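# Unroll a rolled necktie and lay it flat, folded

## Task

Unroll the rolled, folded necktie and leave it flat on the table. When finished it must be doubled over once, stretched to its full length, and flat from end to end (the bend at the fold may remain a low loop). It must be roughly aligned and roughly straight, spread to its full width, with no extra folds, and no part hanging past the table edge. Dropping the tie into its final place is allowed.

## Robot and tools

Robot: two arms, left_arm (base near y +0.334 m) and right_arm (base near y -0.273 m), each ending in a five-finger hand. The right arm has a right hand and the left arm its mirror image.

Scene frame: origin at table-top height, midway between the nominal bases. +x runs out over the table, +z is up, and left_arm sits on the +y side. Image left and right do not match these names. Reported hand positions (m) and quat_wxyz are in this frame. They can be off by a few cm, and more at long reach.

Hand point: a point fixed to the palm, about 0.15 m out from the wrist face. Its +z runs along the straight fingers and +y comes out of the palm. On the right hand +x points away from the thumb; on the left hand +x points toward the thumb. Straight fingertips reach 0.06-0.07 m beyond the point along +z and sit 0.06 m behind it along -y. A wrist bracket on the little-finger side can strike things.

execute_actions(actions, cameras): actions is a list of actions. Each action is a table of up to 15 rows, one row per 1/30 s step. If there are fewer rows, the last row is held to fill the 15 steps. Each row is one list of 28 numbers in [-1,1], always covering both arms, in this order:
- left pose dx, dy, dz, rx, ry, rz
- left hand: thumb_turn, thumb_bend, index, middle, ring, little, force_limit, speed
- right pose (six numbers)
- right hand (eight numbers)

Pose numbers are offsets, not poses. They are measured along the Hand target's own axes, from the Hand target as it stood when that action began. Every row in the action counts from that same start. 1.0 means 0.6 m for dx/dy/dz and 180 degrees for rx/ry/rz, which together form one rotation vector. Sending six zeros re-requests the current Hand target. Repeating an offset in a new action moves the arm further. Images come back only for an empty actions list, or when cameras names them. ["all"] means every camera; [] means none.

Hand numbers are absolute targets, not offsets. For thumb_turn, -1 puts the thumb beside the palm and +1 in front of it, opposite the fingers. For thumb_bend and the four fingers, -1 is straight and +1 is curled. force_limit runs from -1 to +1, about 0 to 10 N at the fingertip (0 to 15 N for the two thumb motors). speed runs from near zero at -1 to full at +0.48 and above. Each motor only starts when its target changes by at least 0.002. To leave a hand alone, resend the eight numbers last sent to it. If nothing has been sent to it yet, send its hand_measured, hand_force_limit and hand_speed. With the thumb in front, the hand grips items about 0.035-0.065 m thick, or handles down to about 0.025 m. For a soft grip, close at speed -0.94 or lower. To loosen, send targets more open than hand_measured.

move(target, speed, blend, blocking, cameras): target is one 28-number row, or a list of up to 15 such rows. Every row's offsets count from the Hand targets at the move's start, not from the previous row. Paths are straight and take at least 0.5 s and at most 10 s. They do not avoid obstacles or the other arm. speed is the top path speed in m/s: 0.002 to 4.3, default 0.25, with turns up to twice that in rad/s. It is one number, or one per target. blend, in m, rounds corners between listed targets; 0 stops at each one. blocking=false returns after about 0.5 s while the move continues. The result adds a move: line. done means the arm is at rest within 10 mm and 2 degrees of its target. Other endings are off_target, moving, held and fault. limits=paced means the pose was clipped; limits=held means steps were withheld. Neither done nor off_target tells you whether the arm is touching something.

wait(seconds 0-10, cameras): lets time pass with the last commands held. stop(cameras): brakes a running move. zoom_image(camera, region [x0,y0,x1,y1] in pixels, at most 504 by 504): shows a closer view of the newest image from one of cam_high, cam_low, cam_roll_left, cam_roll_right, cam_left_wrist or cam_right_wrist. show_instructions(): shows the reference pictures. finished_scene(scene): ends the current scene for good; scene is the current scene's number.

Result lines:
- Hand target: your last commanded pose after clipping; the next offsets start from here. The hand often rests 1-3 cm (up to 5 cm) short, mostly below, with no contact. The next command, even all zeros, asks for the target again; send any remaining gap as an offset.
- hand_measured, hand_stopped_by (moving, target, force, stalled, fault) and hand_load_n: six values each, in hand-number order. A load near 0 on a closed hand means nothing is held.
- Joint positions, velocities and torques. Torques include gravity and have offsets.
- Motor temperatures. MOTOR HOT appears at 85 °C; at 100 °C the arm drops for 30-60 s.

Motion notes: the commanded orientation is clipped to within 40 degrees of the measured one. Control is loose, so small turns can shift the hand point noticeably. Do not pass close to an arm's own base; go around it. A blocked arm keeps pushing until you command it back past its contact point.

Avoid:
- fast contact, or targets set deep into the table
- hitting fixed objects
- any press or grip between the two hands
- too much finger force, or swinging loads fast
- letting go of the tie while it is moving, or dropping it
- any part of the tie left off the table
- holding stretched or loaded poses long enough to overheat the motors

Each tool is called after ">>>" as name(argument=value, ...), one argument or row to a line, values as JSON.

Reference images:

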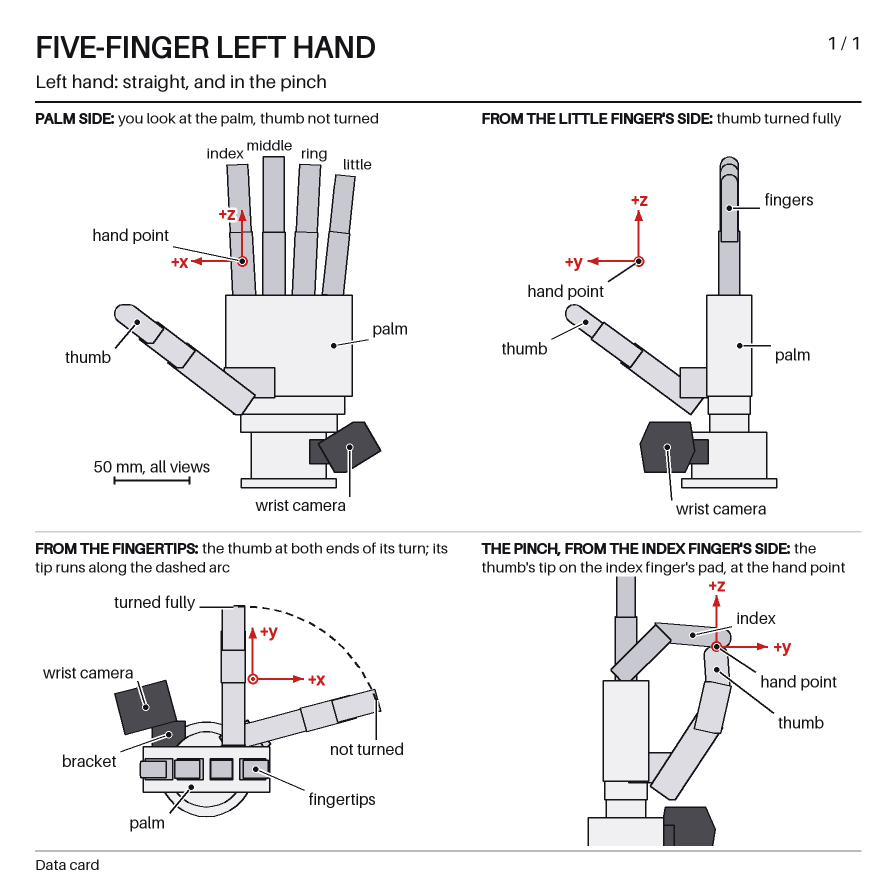

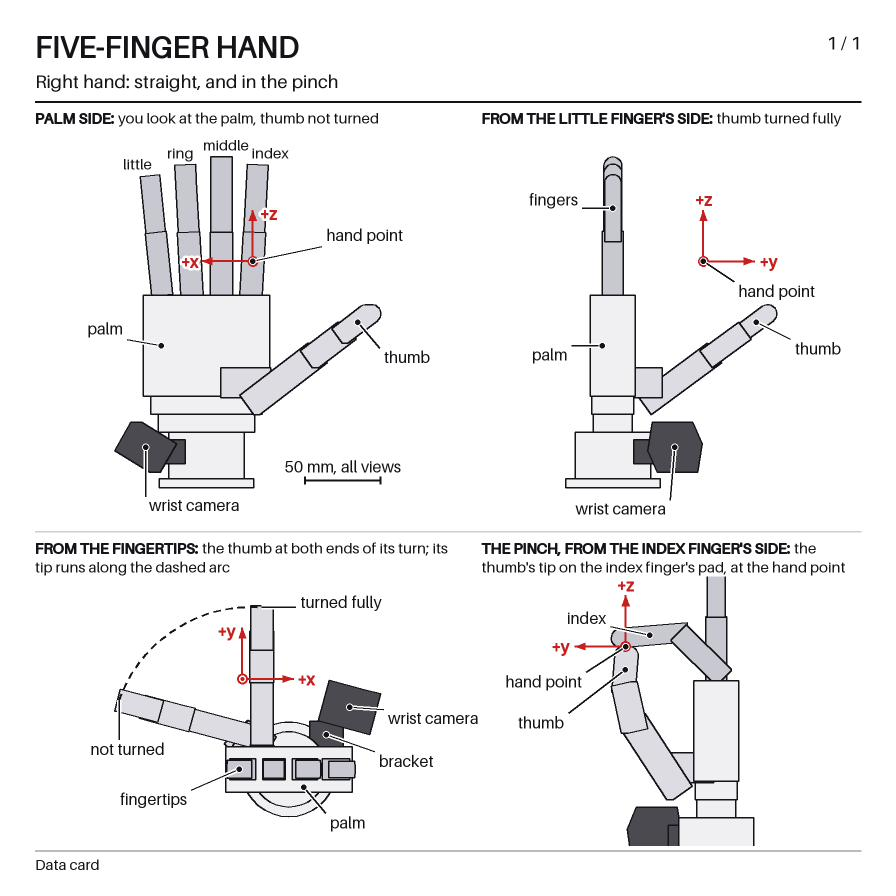

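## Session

>>> execute_actions(
  actions=[],
)

Scene clock: 0.00 s.
left_arm: end_effector_position=(+0.9631, +0.2341, +0.1870) hand_measured=(-1.000, -1.000, -1.000, -1.000, -1.000, -1.000) hand_load_n=(+0.0, +0.0, +0.0, -0.5, +0.0, +0.0) hand_stopped_by=(target, target, target, target, target, target) hand_force_limit=0.00 hand_speed=-0.80 end_effector_quat_wxyz=(-0.303, +0.674, -0.407, +0.537) | right_arm: end_effector_position=(+0.8589, -0.1475, +0.1508) hand_measured=(-1.000, -1.000, -1.000, -1.000, -1.000, -1.000) hand_load_n=(+0.0, +0.0, +0.0, +0.0, +0.0, +0.0) hand_stopped_by=(target, target, target, target, target, target) hand_force_limit=0.00 hand_speed=-0.80 end_effector_quat_wxyz=(-0.536, +0.684, -0.207, +0.451)
Joint positions: left_arm=[-0.053 2.301 2.072 -0.014 -0.019 -0.519] | right_arm=[0.043 2.162 1.594 0.544 -0.553 -0.418]
Joint velocities: within noise
Joint torques (N m): no reading
Motor temperatures (°C): left_arm=[26 35 28 23 24 24] | right_arm=[24 32 22 24 22 22]
Heat: left arm: hottest shoulder 35 °C; right arm: hottest shoulder 32 °C.
Hand target: left_arm +0.9680, +0.2338, +0.1865; -0.304, +0.672, -0.405, +0.540 | right_arm +0.8648, -0.1474, +0.1593; -0.538, +0.679, -0.201, +0.457
camera_calibration:
cam_left_wrist: T_world_to_cam=[[0.256032, 0.206756, 0.944298, -0.466476], [-0.481242, -0.819939, 0.310009, 0.59646], [0.838364, -0.533808, -0.110431, -0.547447], [0, 0, 0, 1]] pos_world=[0.865434, 0.293276, 0.195129]
cam_right_wrist: T_world_to_cam=[[0.363309, -0.50989, -0.779756, -0.266387], [-0.810102, 0.24048, -0.5347, 0.805201], [0.460154, 0.825943, -0.325694, -0.107024], [0, 0, 0, 1]] pos_world=[0.798323, -0.241068, 0.187967]

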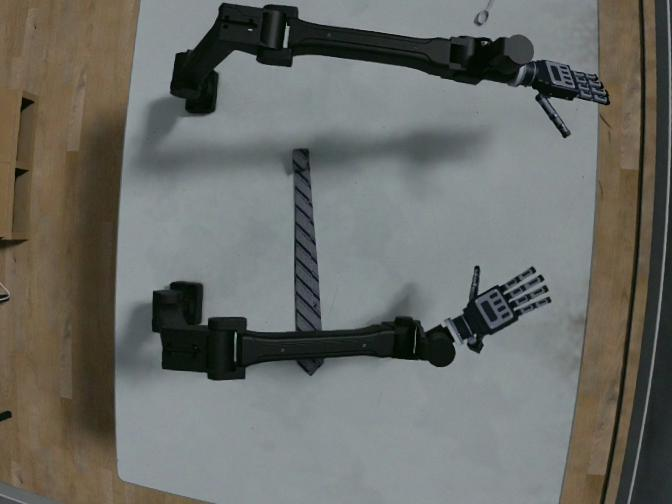

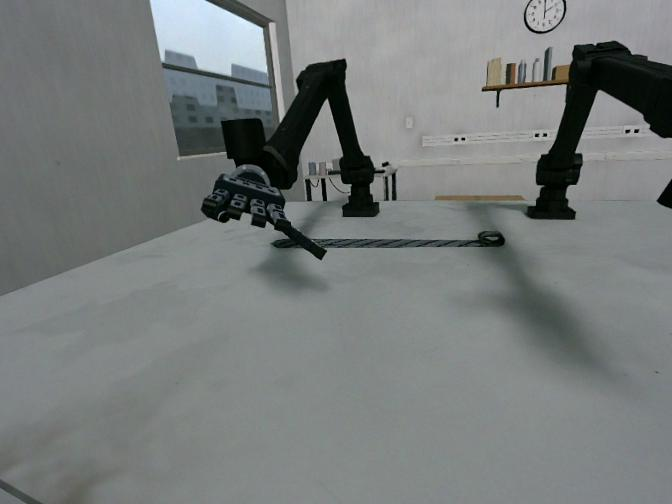

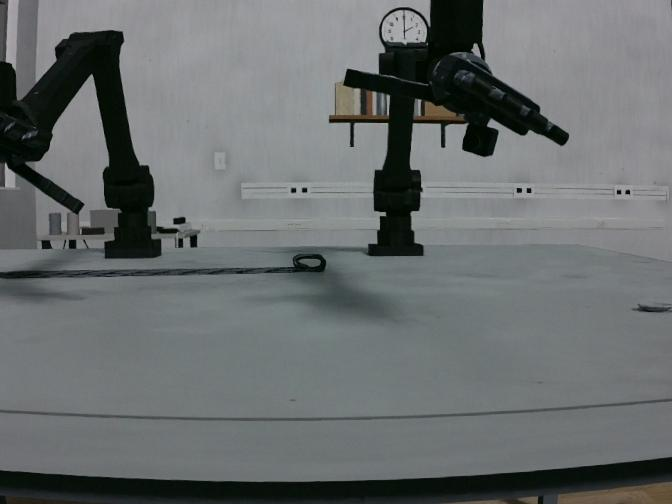

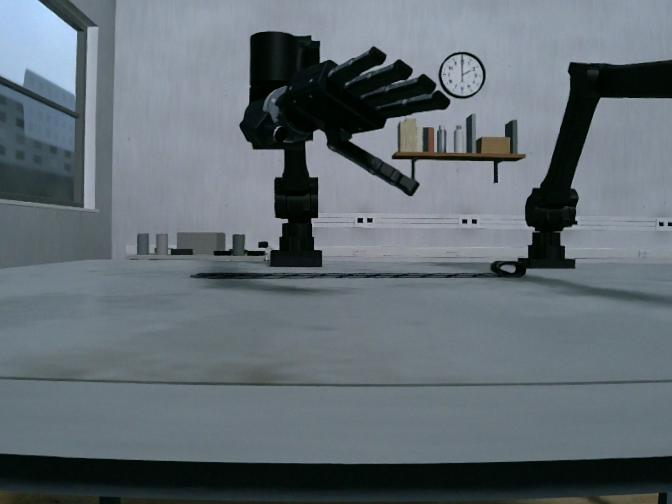

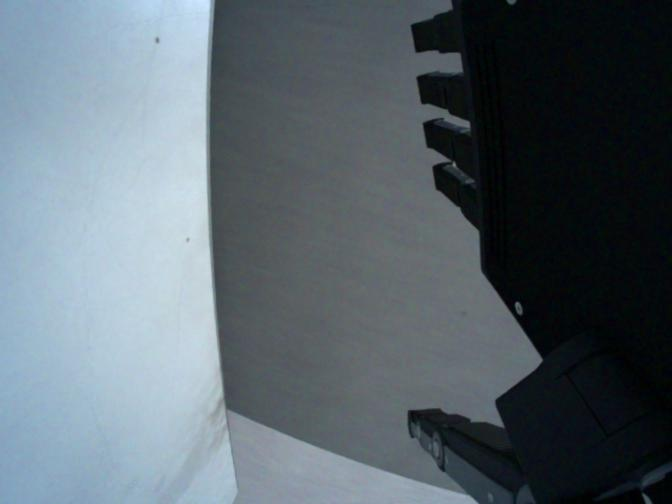

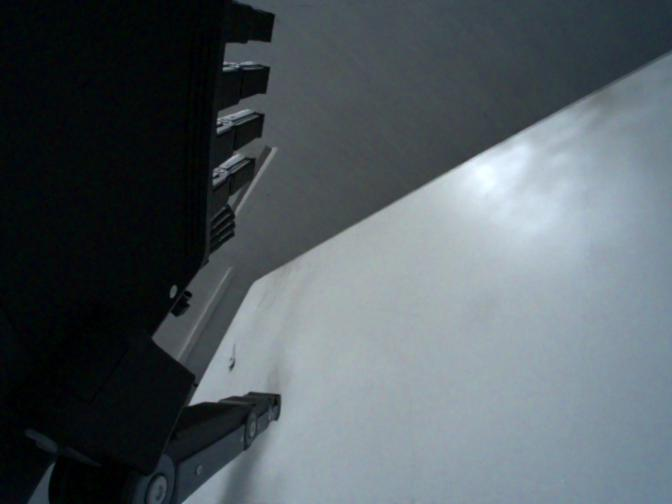

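>>> move(
  target=[
    [-0.677,-0.475,-0.387,0.088,-0.155,-0.042,-1,-1,-1,-1,-1,-1,0,-0.8,-0.535,-0.400,-0.716,-0.160,-0.337,-0.007,-1,-1,-1,-1,-1,-1,0,-0.8],
    [-0.677,-0.475,-0.387,0.088,-0.155,-0.042,-1,-1,-1,-1,-1,-1,0,-0.8,-0.602,-0.248,-0.716,-0.160,-0.337,-0.007,-1,-1,-1,-1,-1,-1,0,-0.8],
  ],
  speed=0.3,
  blend=0.03,
  cameras=["cam_high","cam_roll_left","cam_roll_right"],
)

>>> zoom_image(
  camera="cam_high",
  region=[230, 110, 390, 270],
)

>>> zoom_image(
  camera="cam_roll_left",
  region=[240, 220, 380, 290],
)

Scene clock: 20.43 s.
left_arm: end_effector_position=(+0.7615, +0.7331, +0.2616) hand_measured=(-1.000, -1.000, -1.000, -1.000, -1.000, -1.000) hand_load_n=(+0.0, +0.0, +0.0, +0.0, +0.0, +0.0) hand_stopped_by=(target, target, target, target, target, target) hand_force_limit=0.00 hand_speed=-0.80 end_effector_quat_wxyz=(-0.436, +0.770, -0.196, +0.423) | right_arm: end_effector_position=(+0.2845, -0.0570, +0.1455) hand_measured=(-1.000, -1.000, -1.000, -1.000, -1.000, -1.000) hand_load_n=(+0.0, +0.0, +0.0, +0.0, +0.0, +0.0) hand_stopped_by=(target, target, target, target, target, target) hand_force_limit=0.00 hand_speed=-0.80 end_effector_quat_wxyz=(-0.379, +0.925, -0.008, -0.014)
Joint positions: left_arm=[0.558 1.948 1.692 -0.009 0.012 -0.519] | right_arm=[0.401 1.202 0.84 -0.88 -0.719 -1.047]
Joint torques (N m): left_arm=[-0.03 -21.42 11.81 1.58 0 0.15] | right_arm=[1.08 -6.48 7.86 1.58 -0.47 -0.14]
Heat: left arm: hottest shoulder 38 °C; right arm: hottest shoulder 33 °C.
Hand target: left_arm +0.7679, +0.7338, +0.2871; -0.446, +0.759, -0.198, +0.431 | right_arm +0.2915, -0.0550, +0.1507; -0.383, +0.924, +0.000, +0.000
Off the commanded pose: left_arm 0.027 m, 2 deg | right_arm 0.009 m, 2 deg.
move: off_target (left_arm)
Images, in order (width x height): cam_high 672x504, cam_roll_left 672x504, cam_roll_right 672x504.

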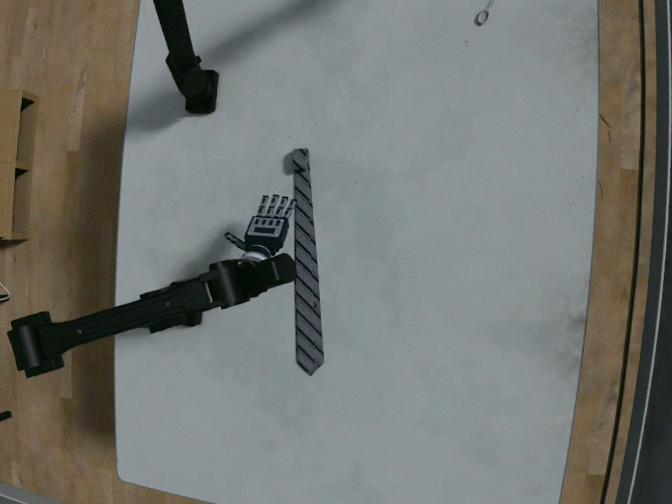

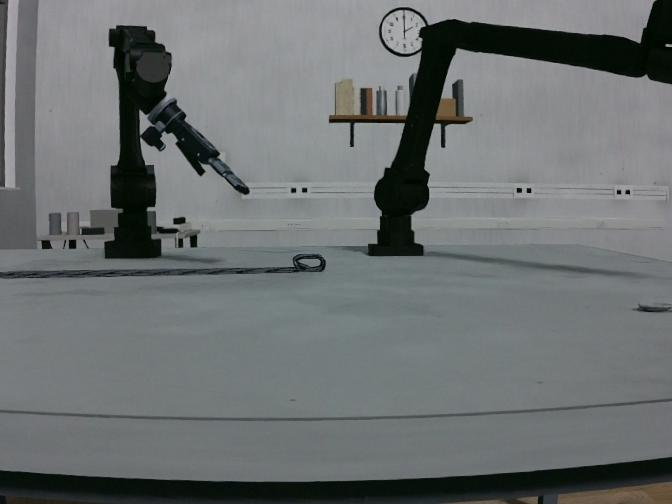

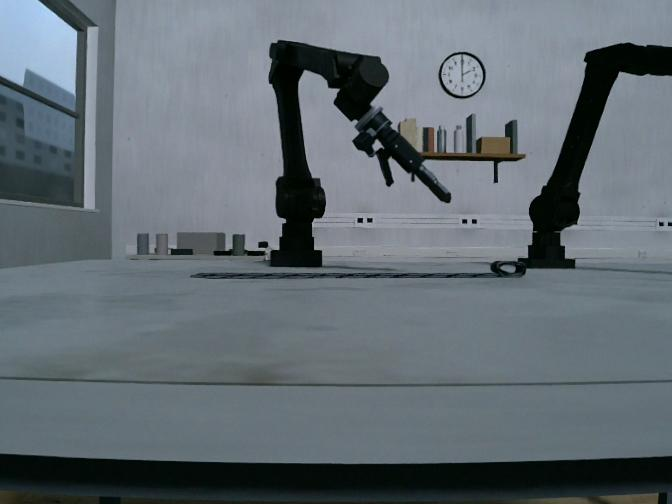

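Scaled by 3.150 from the camera's 672x504 image, which has a finer 960x720 frame.

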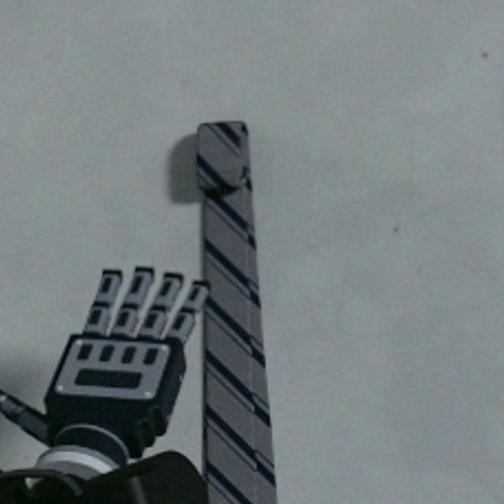

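Scaled by 3.600 from the camera's 672x504 image, which has a finer 960x720 frame.

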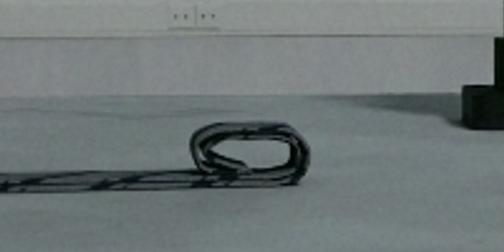

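>>> move(
  target=[0,0,0,0,0,0,-1,-1,-1,-1,-1,-1,0,-0.8,0.02,0.132,0.132,0,0,0,-1,-1,-1,-1,-1,-1,0,-0.8],
  speed=0.12,
  cameras=["cam_high","cam_roll_left","cam_roll_right"],
)

>>> zoom_image(
  camera="cam_high",
  region=[230, 110, 390, 270],
)

>>> zoom_image(
  camera="cam_roll_left",
  region=[200, 220, 340, 290],
)

Scene clock: 29.10 s.
left_arm: end_effector_position=(+0.7615, +0.7331, +0.2616) hand_measured=(-1.000, -1.000, -1.000, -1.000, -1.000, -1.000) hand_load_n=(+0.0, +0.0, +0.0, +0.0, +0.0, +0.0) hand_stopped_by=(target, target, target, target, target, target) hand_force_limit=0.00 hand_speed=-0.80 end_effector_quat_wxyz=(-0.436, +0.770, -0.196, +0.423) | right_arm: end_effector_position=(+0.2983, -0.0543, +0.0390) hand_measured=(-1.000, -1.000, -1.000, -1.000, -1.000, -1.000) hand_load_n=(+0.0, +0.0, +0.0, +0.0, +0.0, +0.0) hand_stopped_by=(target, target, target, target, target, target) hand_force_limit=0.00 hand_speed=-0.80 end_effector_quat_wxyz=(-0.380, +0.925, -0.004, -0.008)
Joint positions: left_arm=[0.558 1.948 1.692 -0.009 0.012 -0.519] | right_arm=[0.394 1.407 0.698 -0.527 -0.719 -1.059]
Joint torques (N m): left_arm=[-0.09 -21.36 11.79 1.58 0 0.15] | right_arm=[0.5 -7.06 5.93 1.62 -0.65 -0.17]
Motor temperatures (°C): left_arm=[26 37 34 23 24 24] | right_arm=[24 33 24 24 22 22]
Heat: left arm: hottest shoulder 37 °C; right arm: hottest shoulder 33 °C.
Hand target: left_arm +0.7679, +0.7338, +0.2871; -0.446, +0.759, -0.198, +0.431 | right_arm +0.3034, -0.0550, +0.0386; -0.383, +0.924, +0.000, -0.001
Off the commanded pose: left_arm 0.026 m, 2 deg | right_arm 0.005 m, 1 deg.
move: off_target (left_arm)
Images, in order (width x height): cam_high 672x504, cam_roll_left 672x504, cam_roll_right 672x504.

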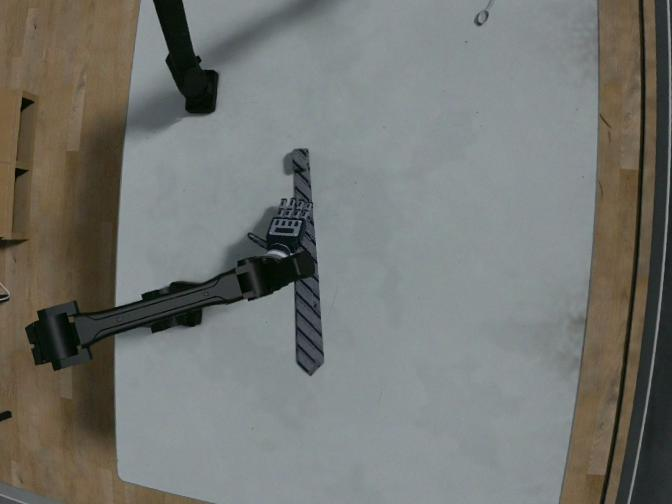

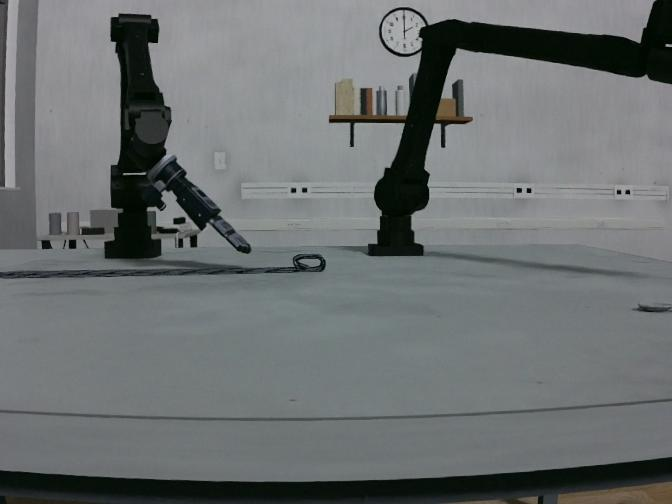

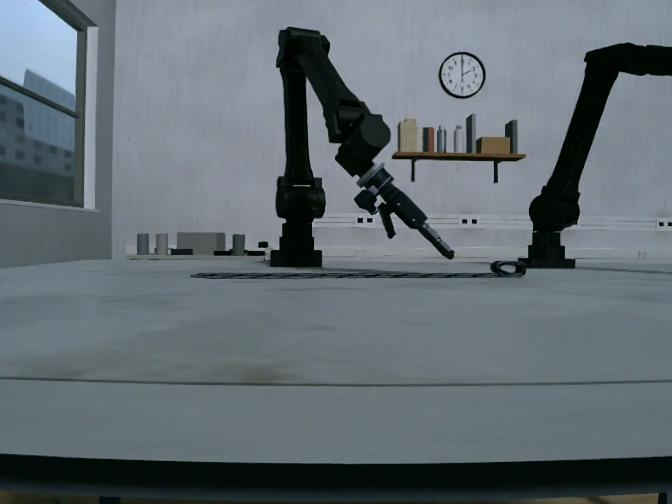

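Scaled by 3.150 from the camera's 672x504 image, which has a finer 960x720 frame.

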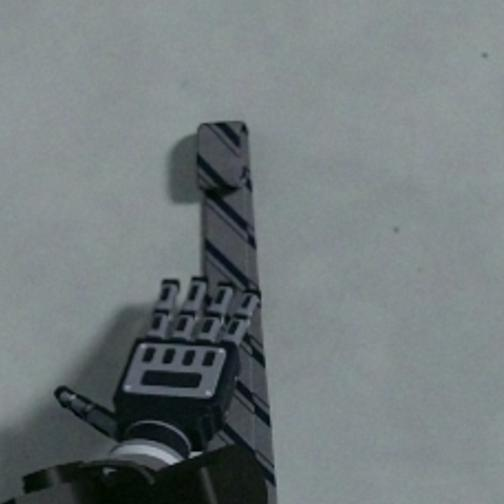

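Scaled by 3.600 from the camera's 672x504 image, which has a finer 960x720 frame.

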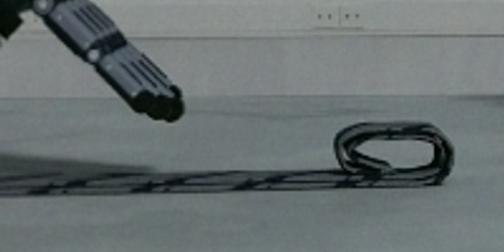

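>>> move(
  target=[
    [0,0,0,0,0,0,-1,-1,-1,-1,-1,-1,0,-0.8,0.0167,-0.0082,0.0389,0,0,0,-1,-1,-1,-1,-1,-1,0,-0.8],
    [0,0,0,0,0,0,-1,-1,-1,-1,-1,-1,0,-0.8,-0.01,-0.338,0.3687,0,0,0,-1,-1,-1,-1,-1,-1,0,-0.8],
  ],
  speed=0.09,
  blend=0.01,
  cameras=["cam_high","cam_roll_left"],
)

>>> zoom_image(
  camera="cam_high",
  region=[200, 60, 400, 380],
)

>>> zoom_image(
  camera="cam_roll_left",
  region=[270, 220, 450, 290],
)

Scene clock: 40.17 s.
left_arm: end_effector_position=(+0.7615, +0.7331, +0.2616) hand_measured=(-1.000, -1.000, -1.000, -1.000, -1.000, -1.000) hand_load_n=(-0.5, +0.0, -0.5, +0.0, +0.0, +0.0) hand_stopped_by=(target, target, target, target, target, target) hand_force_limit=0.00 hand_speed=-0.80 end_effector_quat_wxyz=(-0.436, +0.770, -0.196, +0.423) | right_arm: end_effector_position=(+0.2891, +0.2301, +0.0204) hand_measured=(-1.000, -1.000, -1.000, -1.000, -1.000, -1.000) hand_load_n=(+0.0, +0.0, +0.0, +0.0, +0.0, +0.0) hand_stopped_by=(target, target, target, target, target, target) hand_force_limit=0.00 hand_speed=-0.80 end_effector_quat_wxyz=(-0.374, +0.927, +0.001, -0.007)
Joint positions: left_arm=[0.558 1.948 1.692 -0.009 0.012 -0.519] | right_arm=[0.948 1.805 1.11 -0.224 -0.439 -0.492]
Joint torques (N m): left_arm=[-0.09 -21.36 11.81 1.58 0 0.15] | right_arm=[1.49 -12.81 9.18 1.89 -0.12 0.04]
Heat: left arm: hottest shoulder 37 °C; right arm: hottest shoulder 33 °C.
Hand target: left_arm +0.7679, +0.7338, +0.2871; -0.446, +0.759, -0.198, +0.431 | right_arm +0.2976, +0.2450, +0.0258; -0.383, +0.924, +0.000, +0.000
Off the commanded pose: left_arm 0.026 m, 2 deg | right_arm 0.018 m, 1 deg.
move: off_target (left_arm, right_arm)
Images, in order (width x height): cam_high 672x504, cam_roll_left 672x504.

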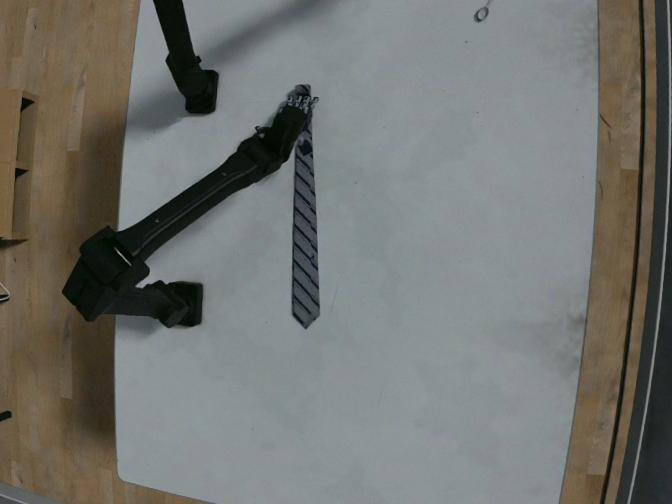

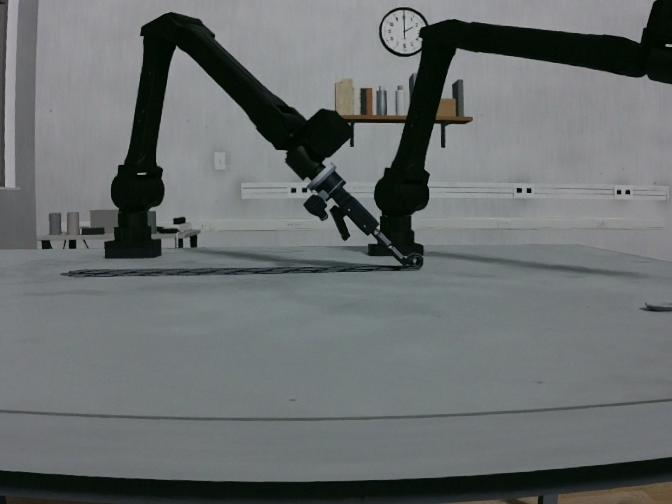

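Scaled by 1.575 from the camera's 672x504 image, which has a finer 960x720 frame.

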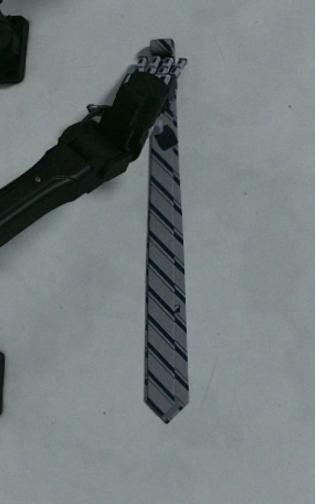

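Scaled by 2.800 from the camera's 672x504 image, which has a finer 960x720 frame.

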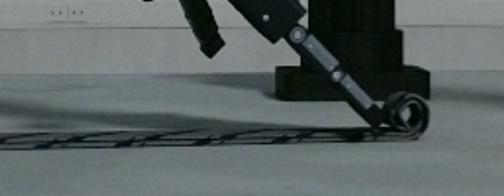

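>>> move(
  target=[
    [0,0,0,0,0,0,-1,-1,-1,-1,-1,-1,0,-0.8,0,0.0118,-0.0825,0,0,0,-1,-1,-1,-1,-1,-1,0,-0.8],
    [0,0,0,0,0,0,-1,-1,-1,-1,-1,-1,0,-0.8,0,0.0306,-0.0636,0,0,0,-1,-1,-1,-1,-1,-1,0,-0.8],
    [0,0,0,0,0,0,-1,-1,-1,-1,-1,-1,0,-0.8,-0.0167,-0.2026,0.1743,0,0,0,-1,-1,-1,-1,-1,-1,0,-0.8],
  ],
  speed=0.09,
  blend=0.005,
  cameras=["cam_high","cam_roll_left"],
)

>>> zoom_image(
  camera="cam_high",
  region=[200, 30, 400, 350],
)

>>> zoom_image(
  camera="cam_roll_left",
  region=[330, 220, 510, 290],
)

Scene clock: 51.60 s.
left_arm: end_effector_position=(+0.7615, +0.7331, +0.2616) hand_measured=(-1.000, -1.000, -1.000, -1.000, -1.000, -1.000) hand_load_n=(-0.5, +0.0, +0.0, +0.0, +0.0, +0.0) hand_stopped_by=(target, target, target, target, target, target) hand_force_limit=0.00 hand_speed=-0.80 end_effector_quat_wxyz=(-0.436, +0.770, -0.196, +0.423) | right_arm: end_effector_position=(+0.2836, +0.3921, +0.0336) hand_measured=(-1.000, -1.000, -1.000, -1.000, -1.000, -1.000) hand_load_n=(-0.5, +0.0, +0.0, +0.0, +0.0, +0.0) hand_stopped_by=(target, target, target, target, target, target) hand_force_limit=0.00 hand_speed=-0.80 end_effector_quat_wxyz=(-0.379, +0.925, +0.003, -0.002)
Joint positions: left_arm=[0.558 1.948 1.692 -0.009 0.012 -0.519] | right_arm=[1.106 2.069 1.57 -0.358 -0.337 -0.362]
Joint torques (N m): left_arm=[-0.09 -21.42 11.81 1.57 0 0.15] | right_arm=[1.38 -16.91 10.54 1.26 -0.05 0.04]
Motor temperatures (°C): left_arm=[26 37 39 23 24 24] | right_arm=[24 34 25 24 22 22]
Heat: left arm: hottest elbow 39 °C; right arm: hottest shoulder 34 °C.
Hand target: left_arm +0.7679, +0.7338, +0.2871; -0.446, +0.759, -0.198, +0.431 | right_arm +0.2876, +0.4049, +0.0380; -0.383, +0.924, +0.000, +0.000
Off the commanded pose: left_arm 0.026 m, 2 deg | right_arm 0.014 m, 1 deg.
move: off_target (left_arm, right_arm)
Images, in order (width x height): cam_high 672x504, cam_roll_left 672x504.

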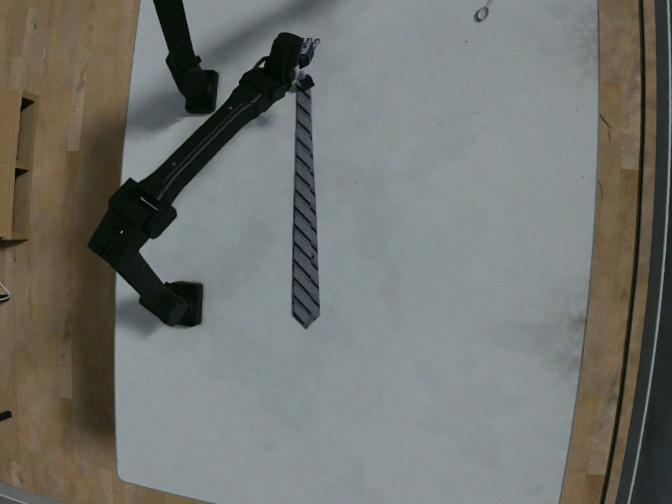

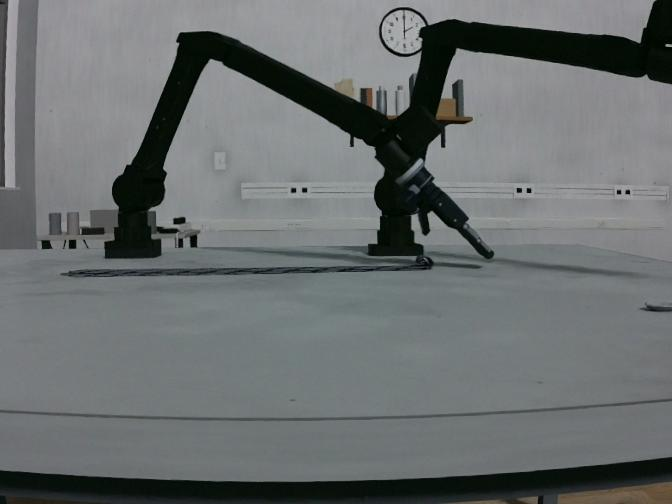

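Scaled by 1.575 from the camera's 672x504 image, which has a finer 960x720 frame.

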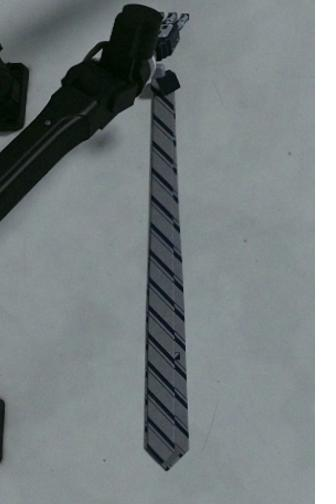

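Scaled by 2.800 from the camera's 672x504 image, which has a finer 960x720 frame.

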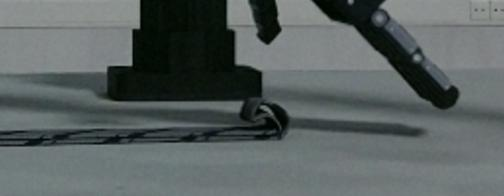

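>>> move(
  target=[
    [0,0,0,0,0,0,-1,-1,-1,-1,-1,-1,0,-0.8,0,-0.083,-0.083,0,0,0,-1,-1,-1,-1,-1,-1,0,-0.8],
    [0,0,0,0,0,0,-1,-1,-1,-1,-1,-1,0,-0.8,0.01,0.2061,-0.3475,0,0,0,-1,-1,-1,-1,-1,-1,0,-0.8],
  ],
  speed=0.2,
  blend=0.03,
  cameras=["cam_high","cam_roll_left","cam_roll_right","cam_low"],
)

>>> zoom_image(
  camera="cam_high",
  region=[260, 60, 360, 160],
)

>>> zoom_image(
  camera="cam_roll_left",
  region=[350, 230, 470, 290],
)

>>> zoom_image(
  camera="cam_low",
  region=[500, 200, 620, 270],
)

Scene clock: 59.03 s.
left_arm: end_effector_position=(+0.7615, +0.7331, +0.2616) hand_measured=(-1.000, -1.000, -1.000, -1.000, -1.000, -1.000) hand_load_n=(+0.0, +0.0, +0.0, +0.0, +0.0, -0.5) hand_stopped_by=(target, target, target, target, target, target) hand_force_limit=0.00 hand_speed=-0.80 end_effector_quat_wxyz=(-0.436, +0.770, -0.196, +0.423) | right_arm: end_effector_position=(+0.2928, +0.1666, +0.0962) hand_measured=(-1.000, -1.000, -1.000, -1.000, -1.000, -1.000) hand_load_n=(-0.5, +0.0, +0.0, +0.0, +0.0, -0.5) hand_stopped_by=(target, target, target, target, target, target) hand_force_limit=0.00 hand_speed=-0.80 end_effector_quat_wxyz=(-0.377, +0.926, -0.009, -0.005)
Joint positions: left_arm=[0.558 1.948 1.692 -0.009 0.012 -0.519] | right_arm=[0.859 1.579 1.046 -0.409 -0.486 -0.549]
Joint torques (N m): left_arm=[-0.09 -21.42 11.79 1.58 0 0.15] | right_arm=[1.38 -11.75 7.06 2.14 -0.46 -0.16]
Heat: left arm: hottest elbow 40 °C; right arm: hottest shoulder 34 °C.
Hand target: left_arm +0.7679, +0.7338, +0.2871; -0.446, +0.759, -0.198, +0.431 | right_arm +0.2935, +0.1699, +0.0977; -0.383, +0.924, +0.000, +0.000
Off the commanded pose: left_arm 0.026 m, 2 deg | right_arm 0.004 m, 1 deg.
move: off_target (left_arm)
Images, in order (width x height): cam_high 672x504, cam_low 672x504, cam_roll_left 672x504, cam_roll_right 672x504.

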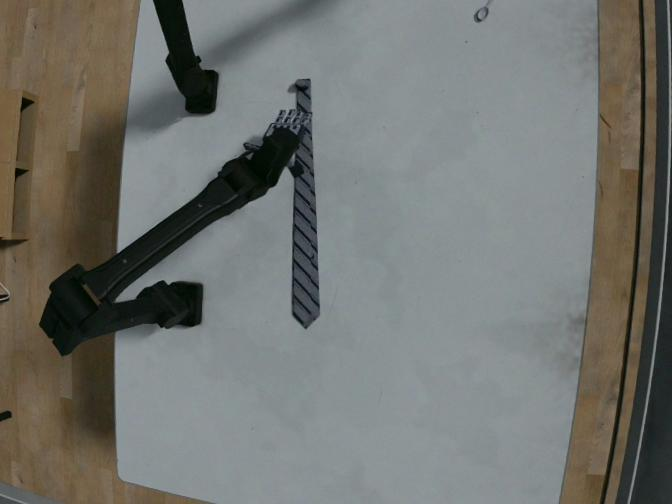

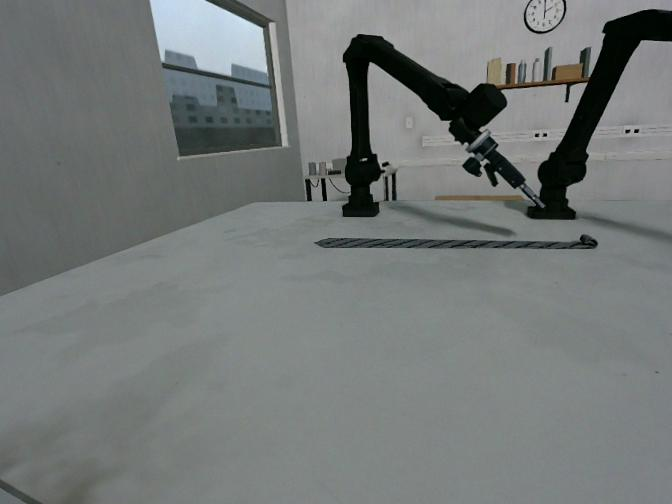

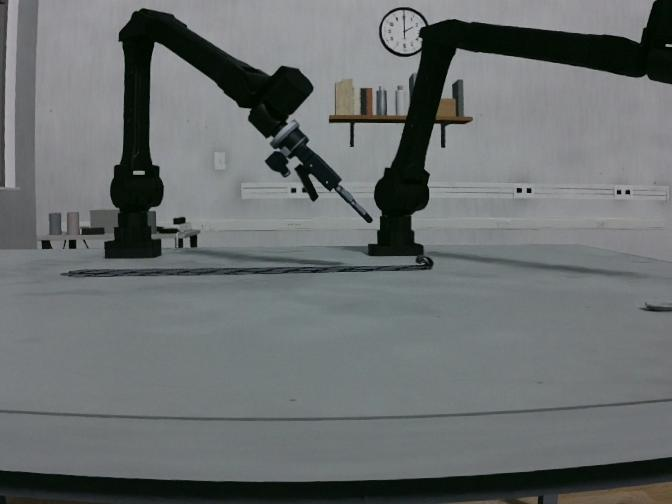

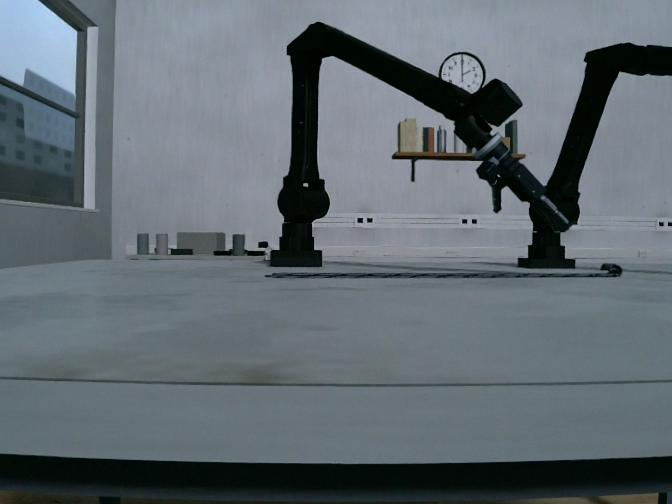

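Scaled by 5.040 from the camera's 672x504 image, which has a finer 960x720 frame.

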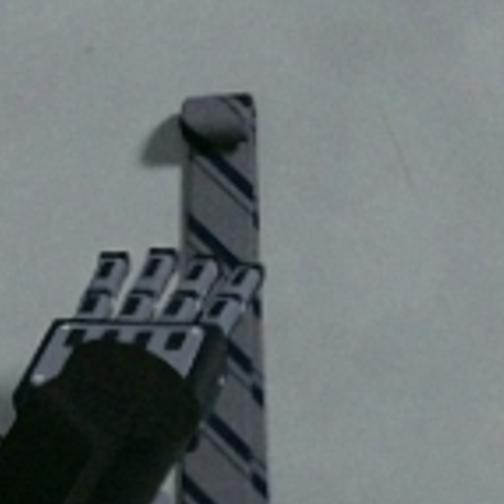

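Scaled by 4.200 from the camera's 672x504 image, which has a finer 960x720 frame.

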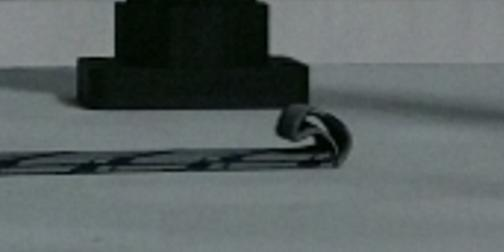

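Scaled by 4.200 from the camera's 672x504 image, which has a finer 960x720 frame.

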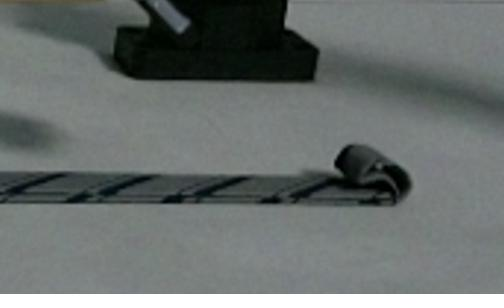

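>>> move(
  target=[
    [0,0,0,0,0,0,-1,-1,-1,-1,-1,-1,0,-0.8,0.025,0.0495,0.1202,0,0,0,-1,-1,-1,-1,-1,-1,0,-0.8],
    [0,0,0,0,0,0,-1,-1,-1,-1,-1,-1,0,-0.8,0.02,-0.0471,0.212,0,0,0,-1,-1,-1,-1,-1,-1,0,-0.8],
    [0,0,0,0,0,0,-1,-1,-1,-1,-1,-1,0,-0.8,0.01,-0.186,0.332,0,0,0,-1,-1,-1,-1,-1,-1,0,-0.8],
  ],
  speed=0.1,
  blend=0.005,
  cameras=["cam_high","cam_roll_left","cam_low"],
)

>>> zoom_image(
  camera="cam_high",
  region=[260, 10, 360, 110],
)

>>> zoom_image(
  camera="cam_roll_left",
  region=[370, 230, 510, 290],
)

>>> zoom_image(
  camera="cam_low",
  region=[530, 200, 670, 270],
)

Scene clock: 72.37 s.
left_arm: end_effector_position=(+0.7615, +0.7331, +0.2616) hand_measured=(-1.000, -1.000, -1.000, -1.000, -1.000, -1.000) hand_load_n=(-0.5, +0.0, +0.0, +0.0, +0.0, +0.0) hand_stopped_by=(target, target, target, target, target, target) hand_force_limit=0.00 hand_speed=-0.80 end_effector_quat_wxyz=(-0.436, +0.770, -0.196, +0.423) | right_arm: end_effector_position=(+0.2948, +0.3775, +0.0322) hand_measured=(-1.000, -1.000, -1.000, -1.000, -1.000, -1.000) hand_load_n=(-0.5, -0.5, +0.0, +0.0, +0.0, +0.0) hand_stopped_by=(target, target, target, target, target, target) hand_force_limit=0.00 hand_speed=-0.80 end_effector_quat_wxyz=(-0.379, +0.925, +0.003, -0.002)
Joint positions: left_arm=[0.558 1.948 1.692 -0.009 0.012 -0.519] | right_arm=[1.08 2.053 1.54 -0.349 -0.355 -0.384]
Joint torques (N m): left_arm=[-0.09 -21.42 11.81 1.58 0 0.15] | right_arm=[1.14 -16.44 10.41 1.26 -0.07 0.02]
Heat: left arm: hottest elbow 41 °C; right arm: hottest shoulder 34 °C.
Hand target: left_arm +0.7679, +0.7338, +0.2871; -0.446, +0.759, -0.198, +0.431 | right_arm +0.2996, +0.3897, +0.0360; -0.383, +0.924, +0.000, +0.000
Off the commanded pose: left_arm 0.026 m, 2 deg | right_arm 0.014 m, 1 deg.
move: off_target (left_arm, right_arm)
Images, in order (width x height): cam_high 672x504, cam_low 672x504, cam_roll_left 672x504.

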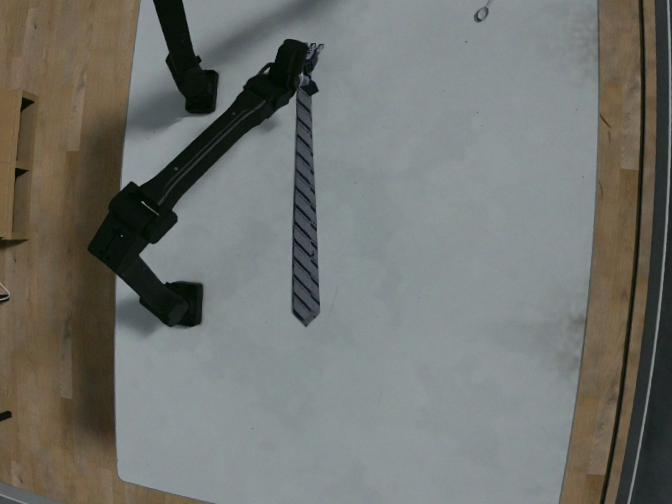

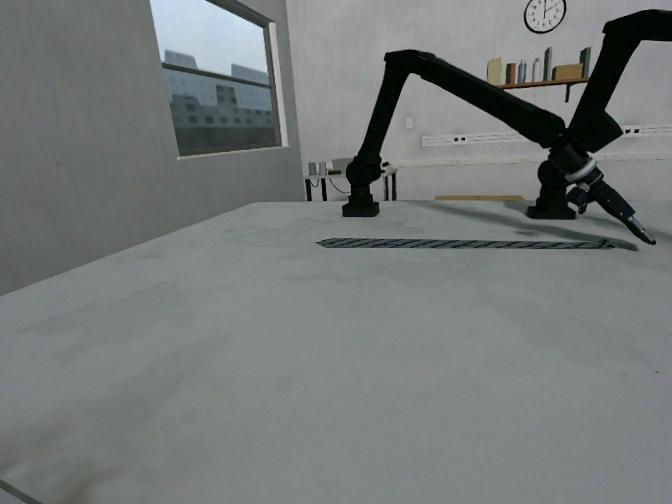

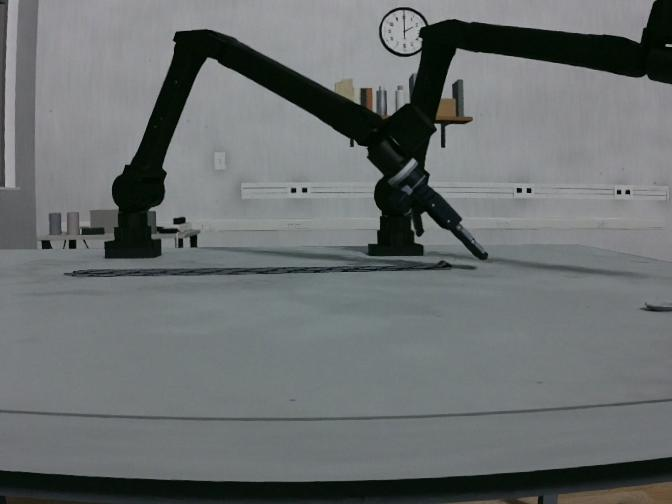

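Scaled by 5.040 from the camera's 672x504 image, which has a finer 960x720 frame.

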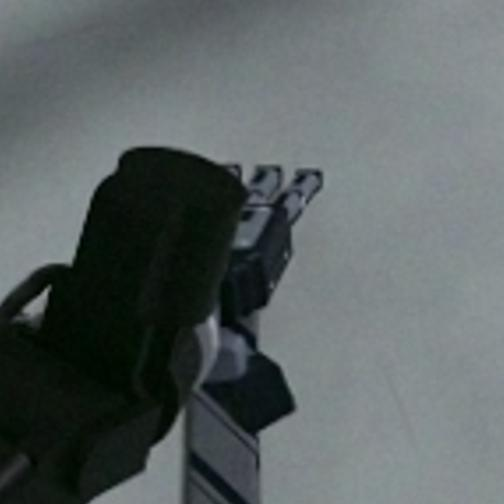

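Scaled by 3.600 from the camera's 672x504 image, which has a finer 960x720 frame.

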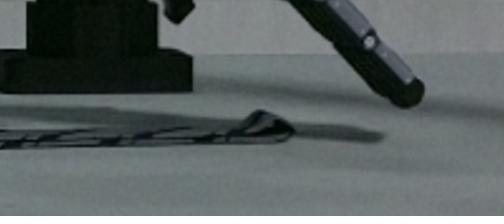

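Scaled by 3.600 from the camera's 672x504 image, which has a finer 960x720 frame.

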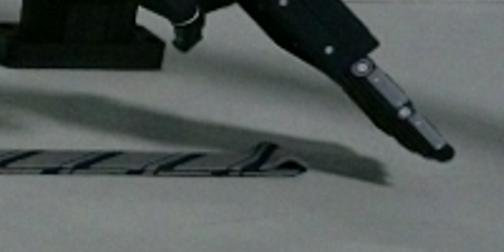

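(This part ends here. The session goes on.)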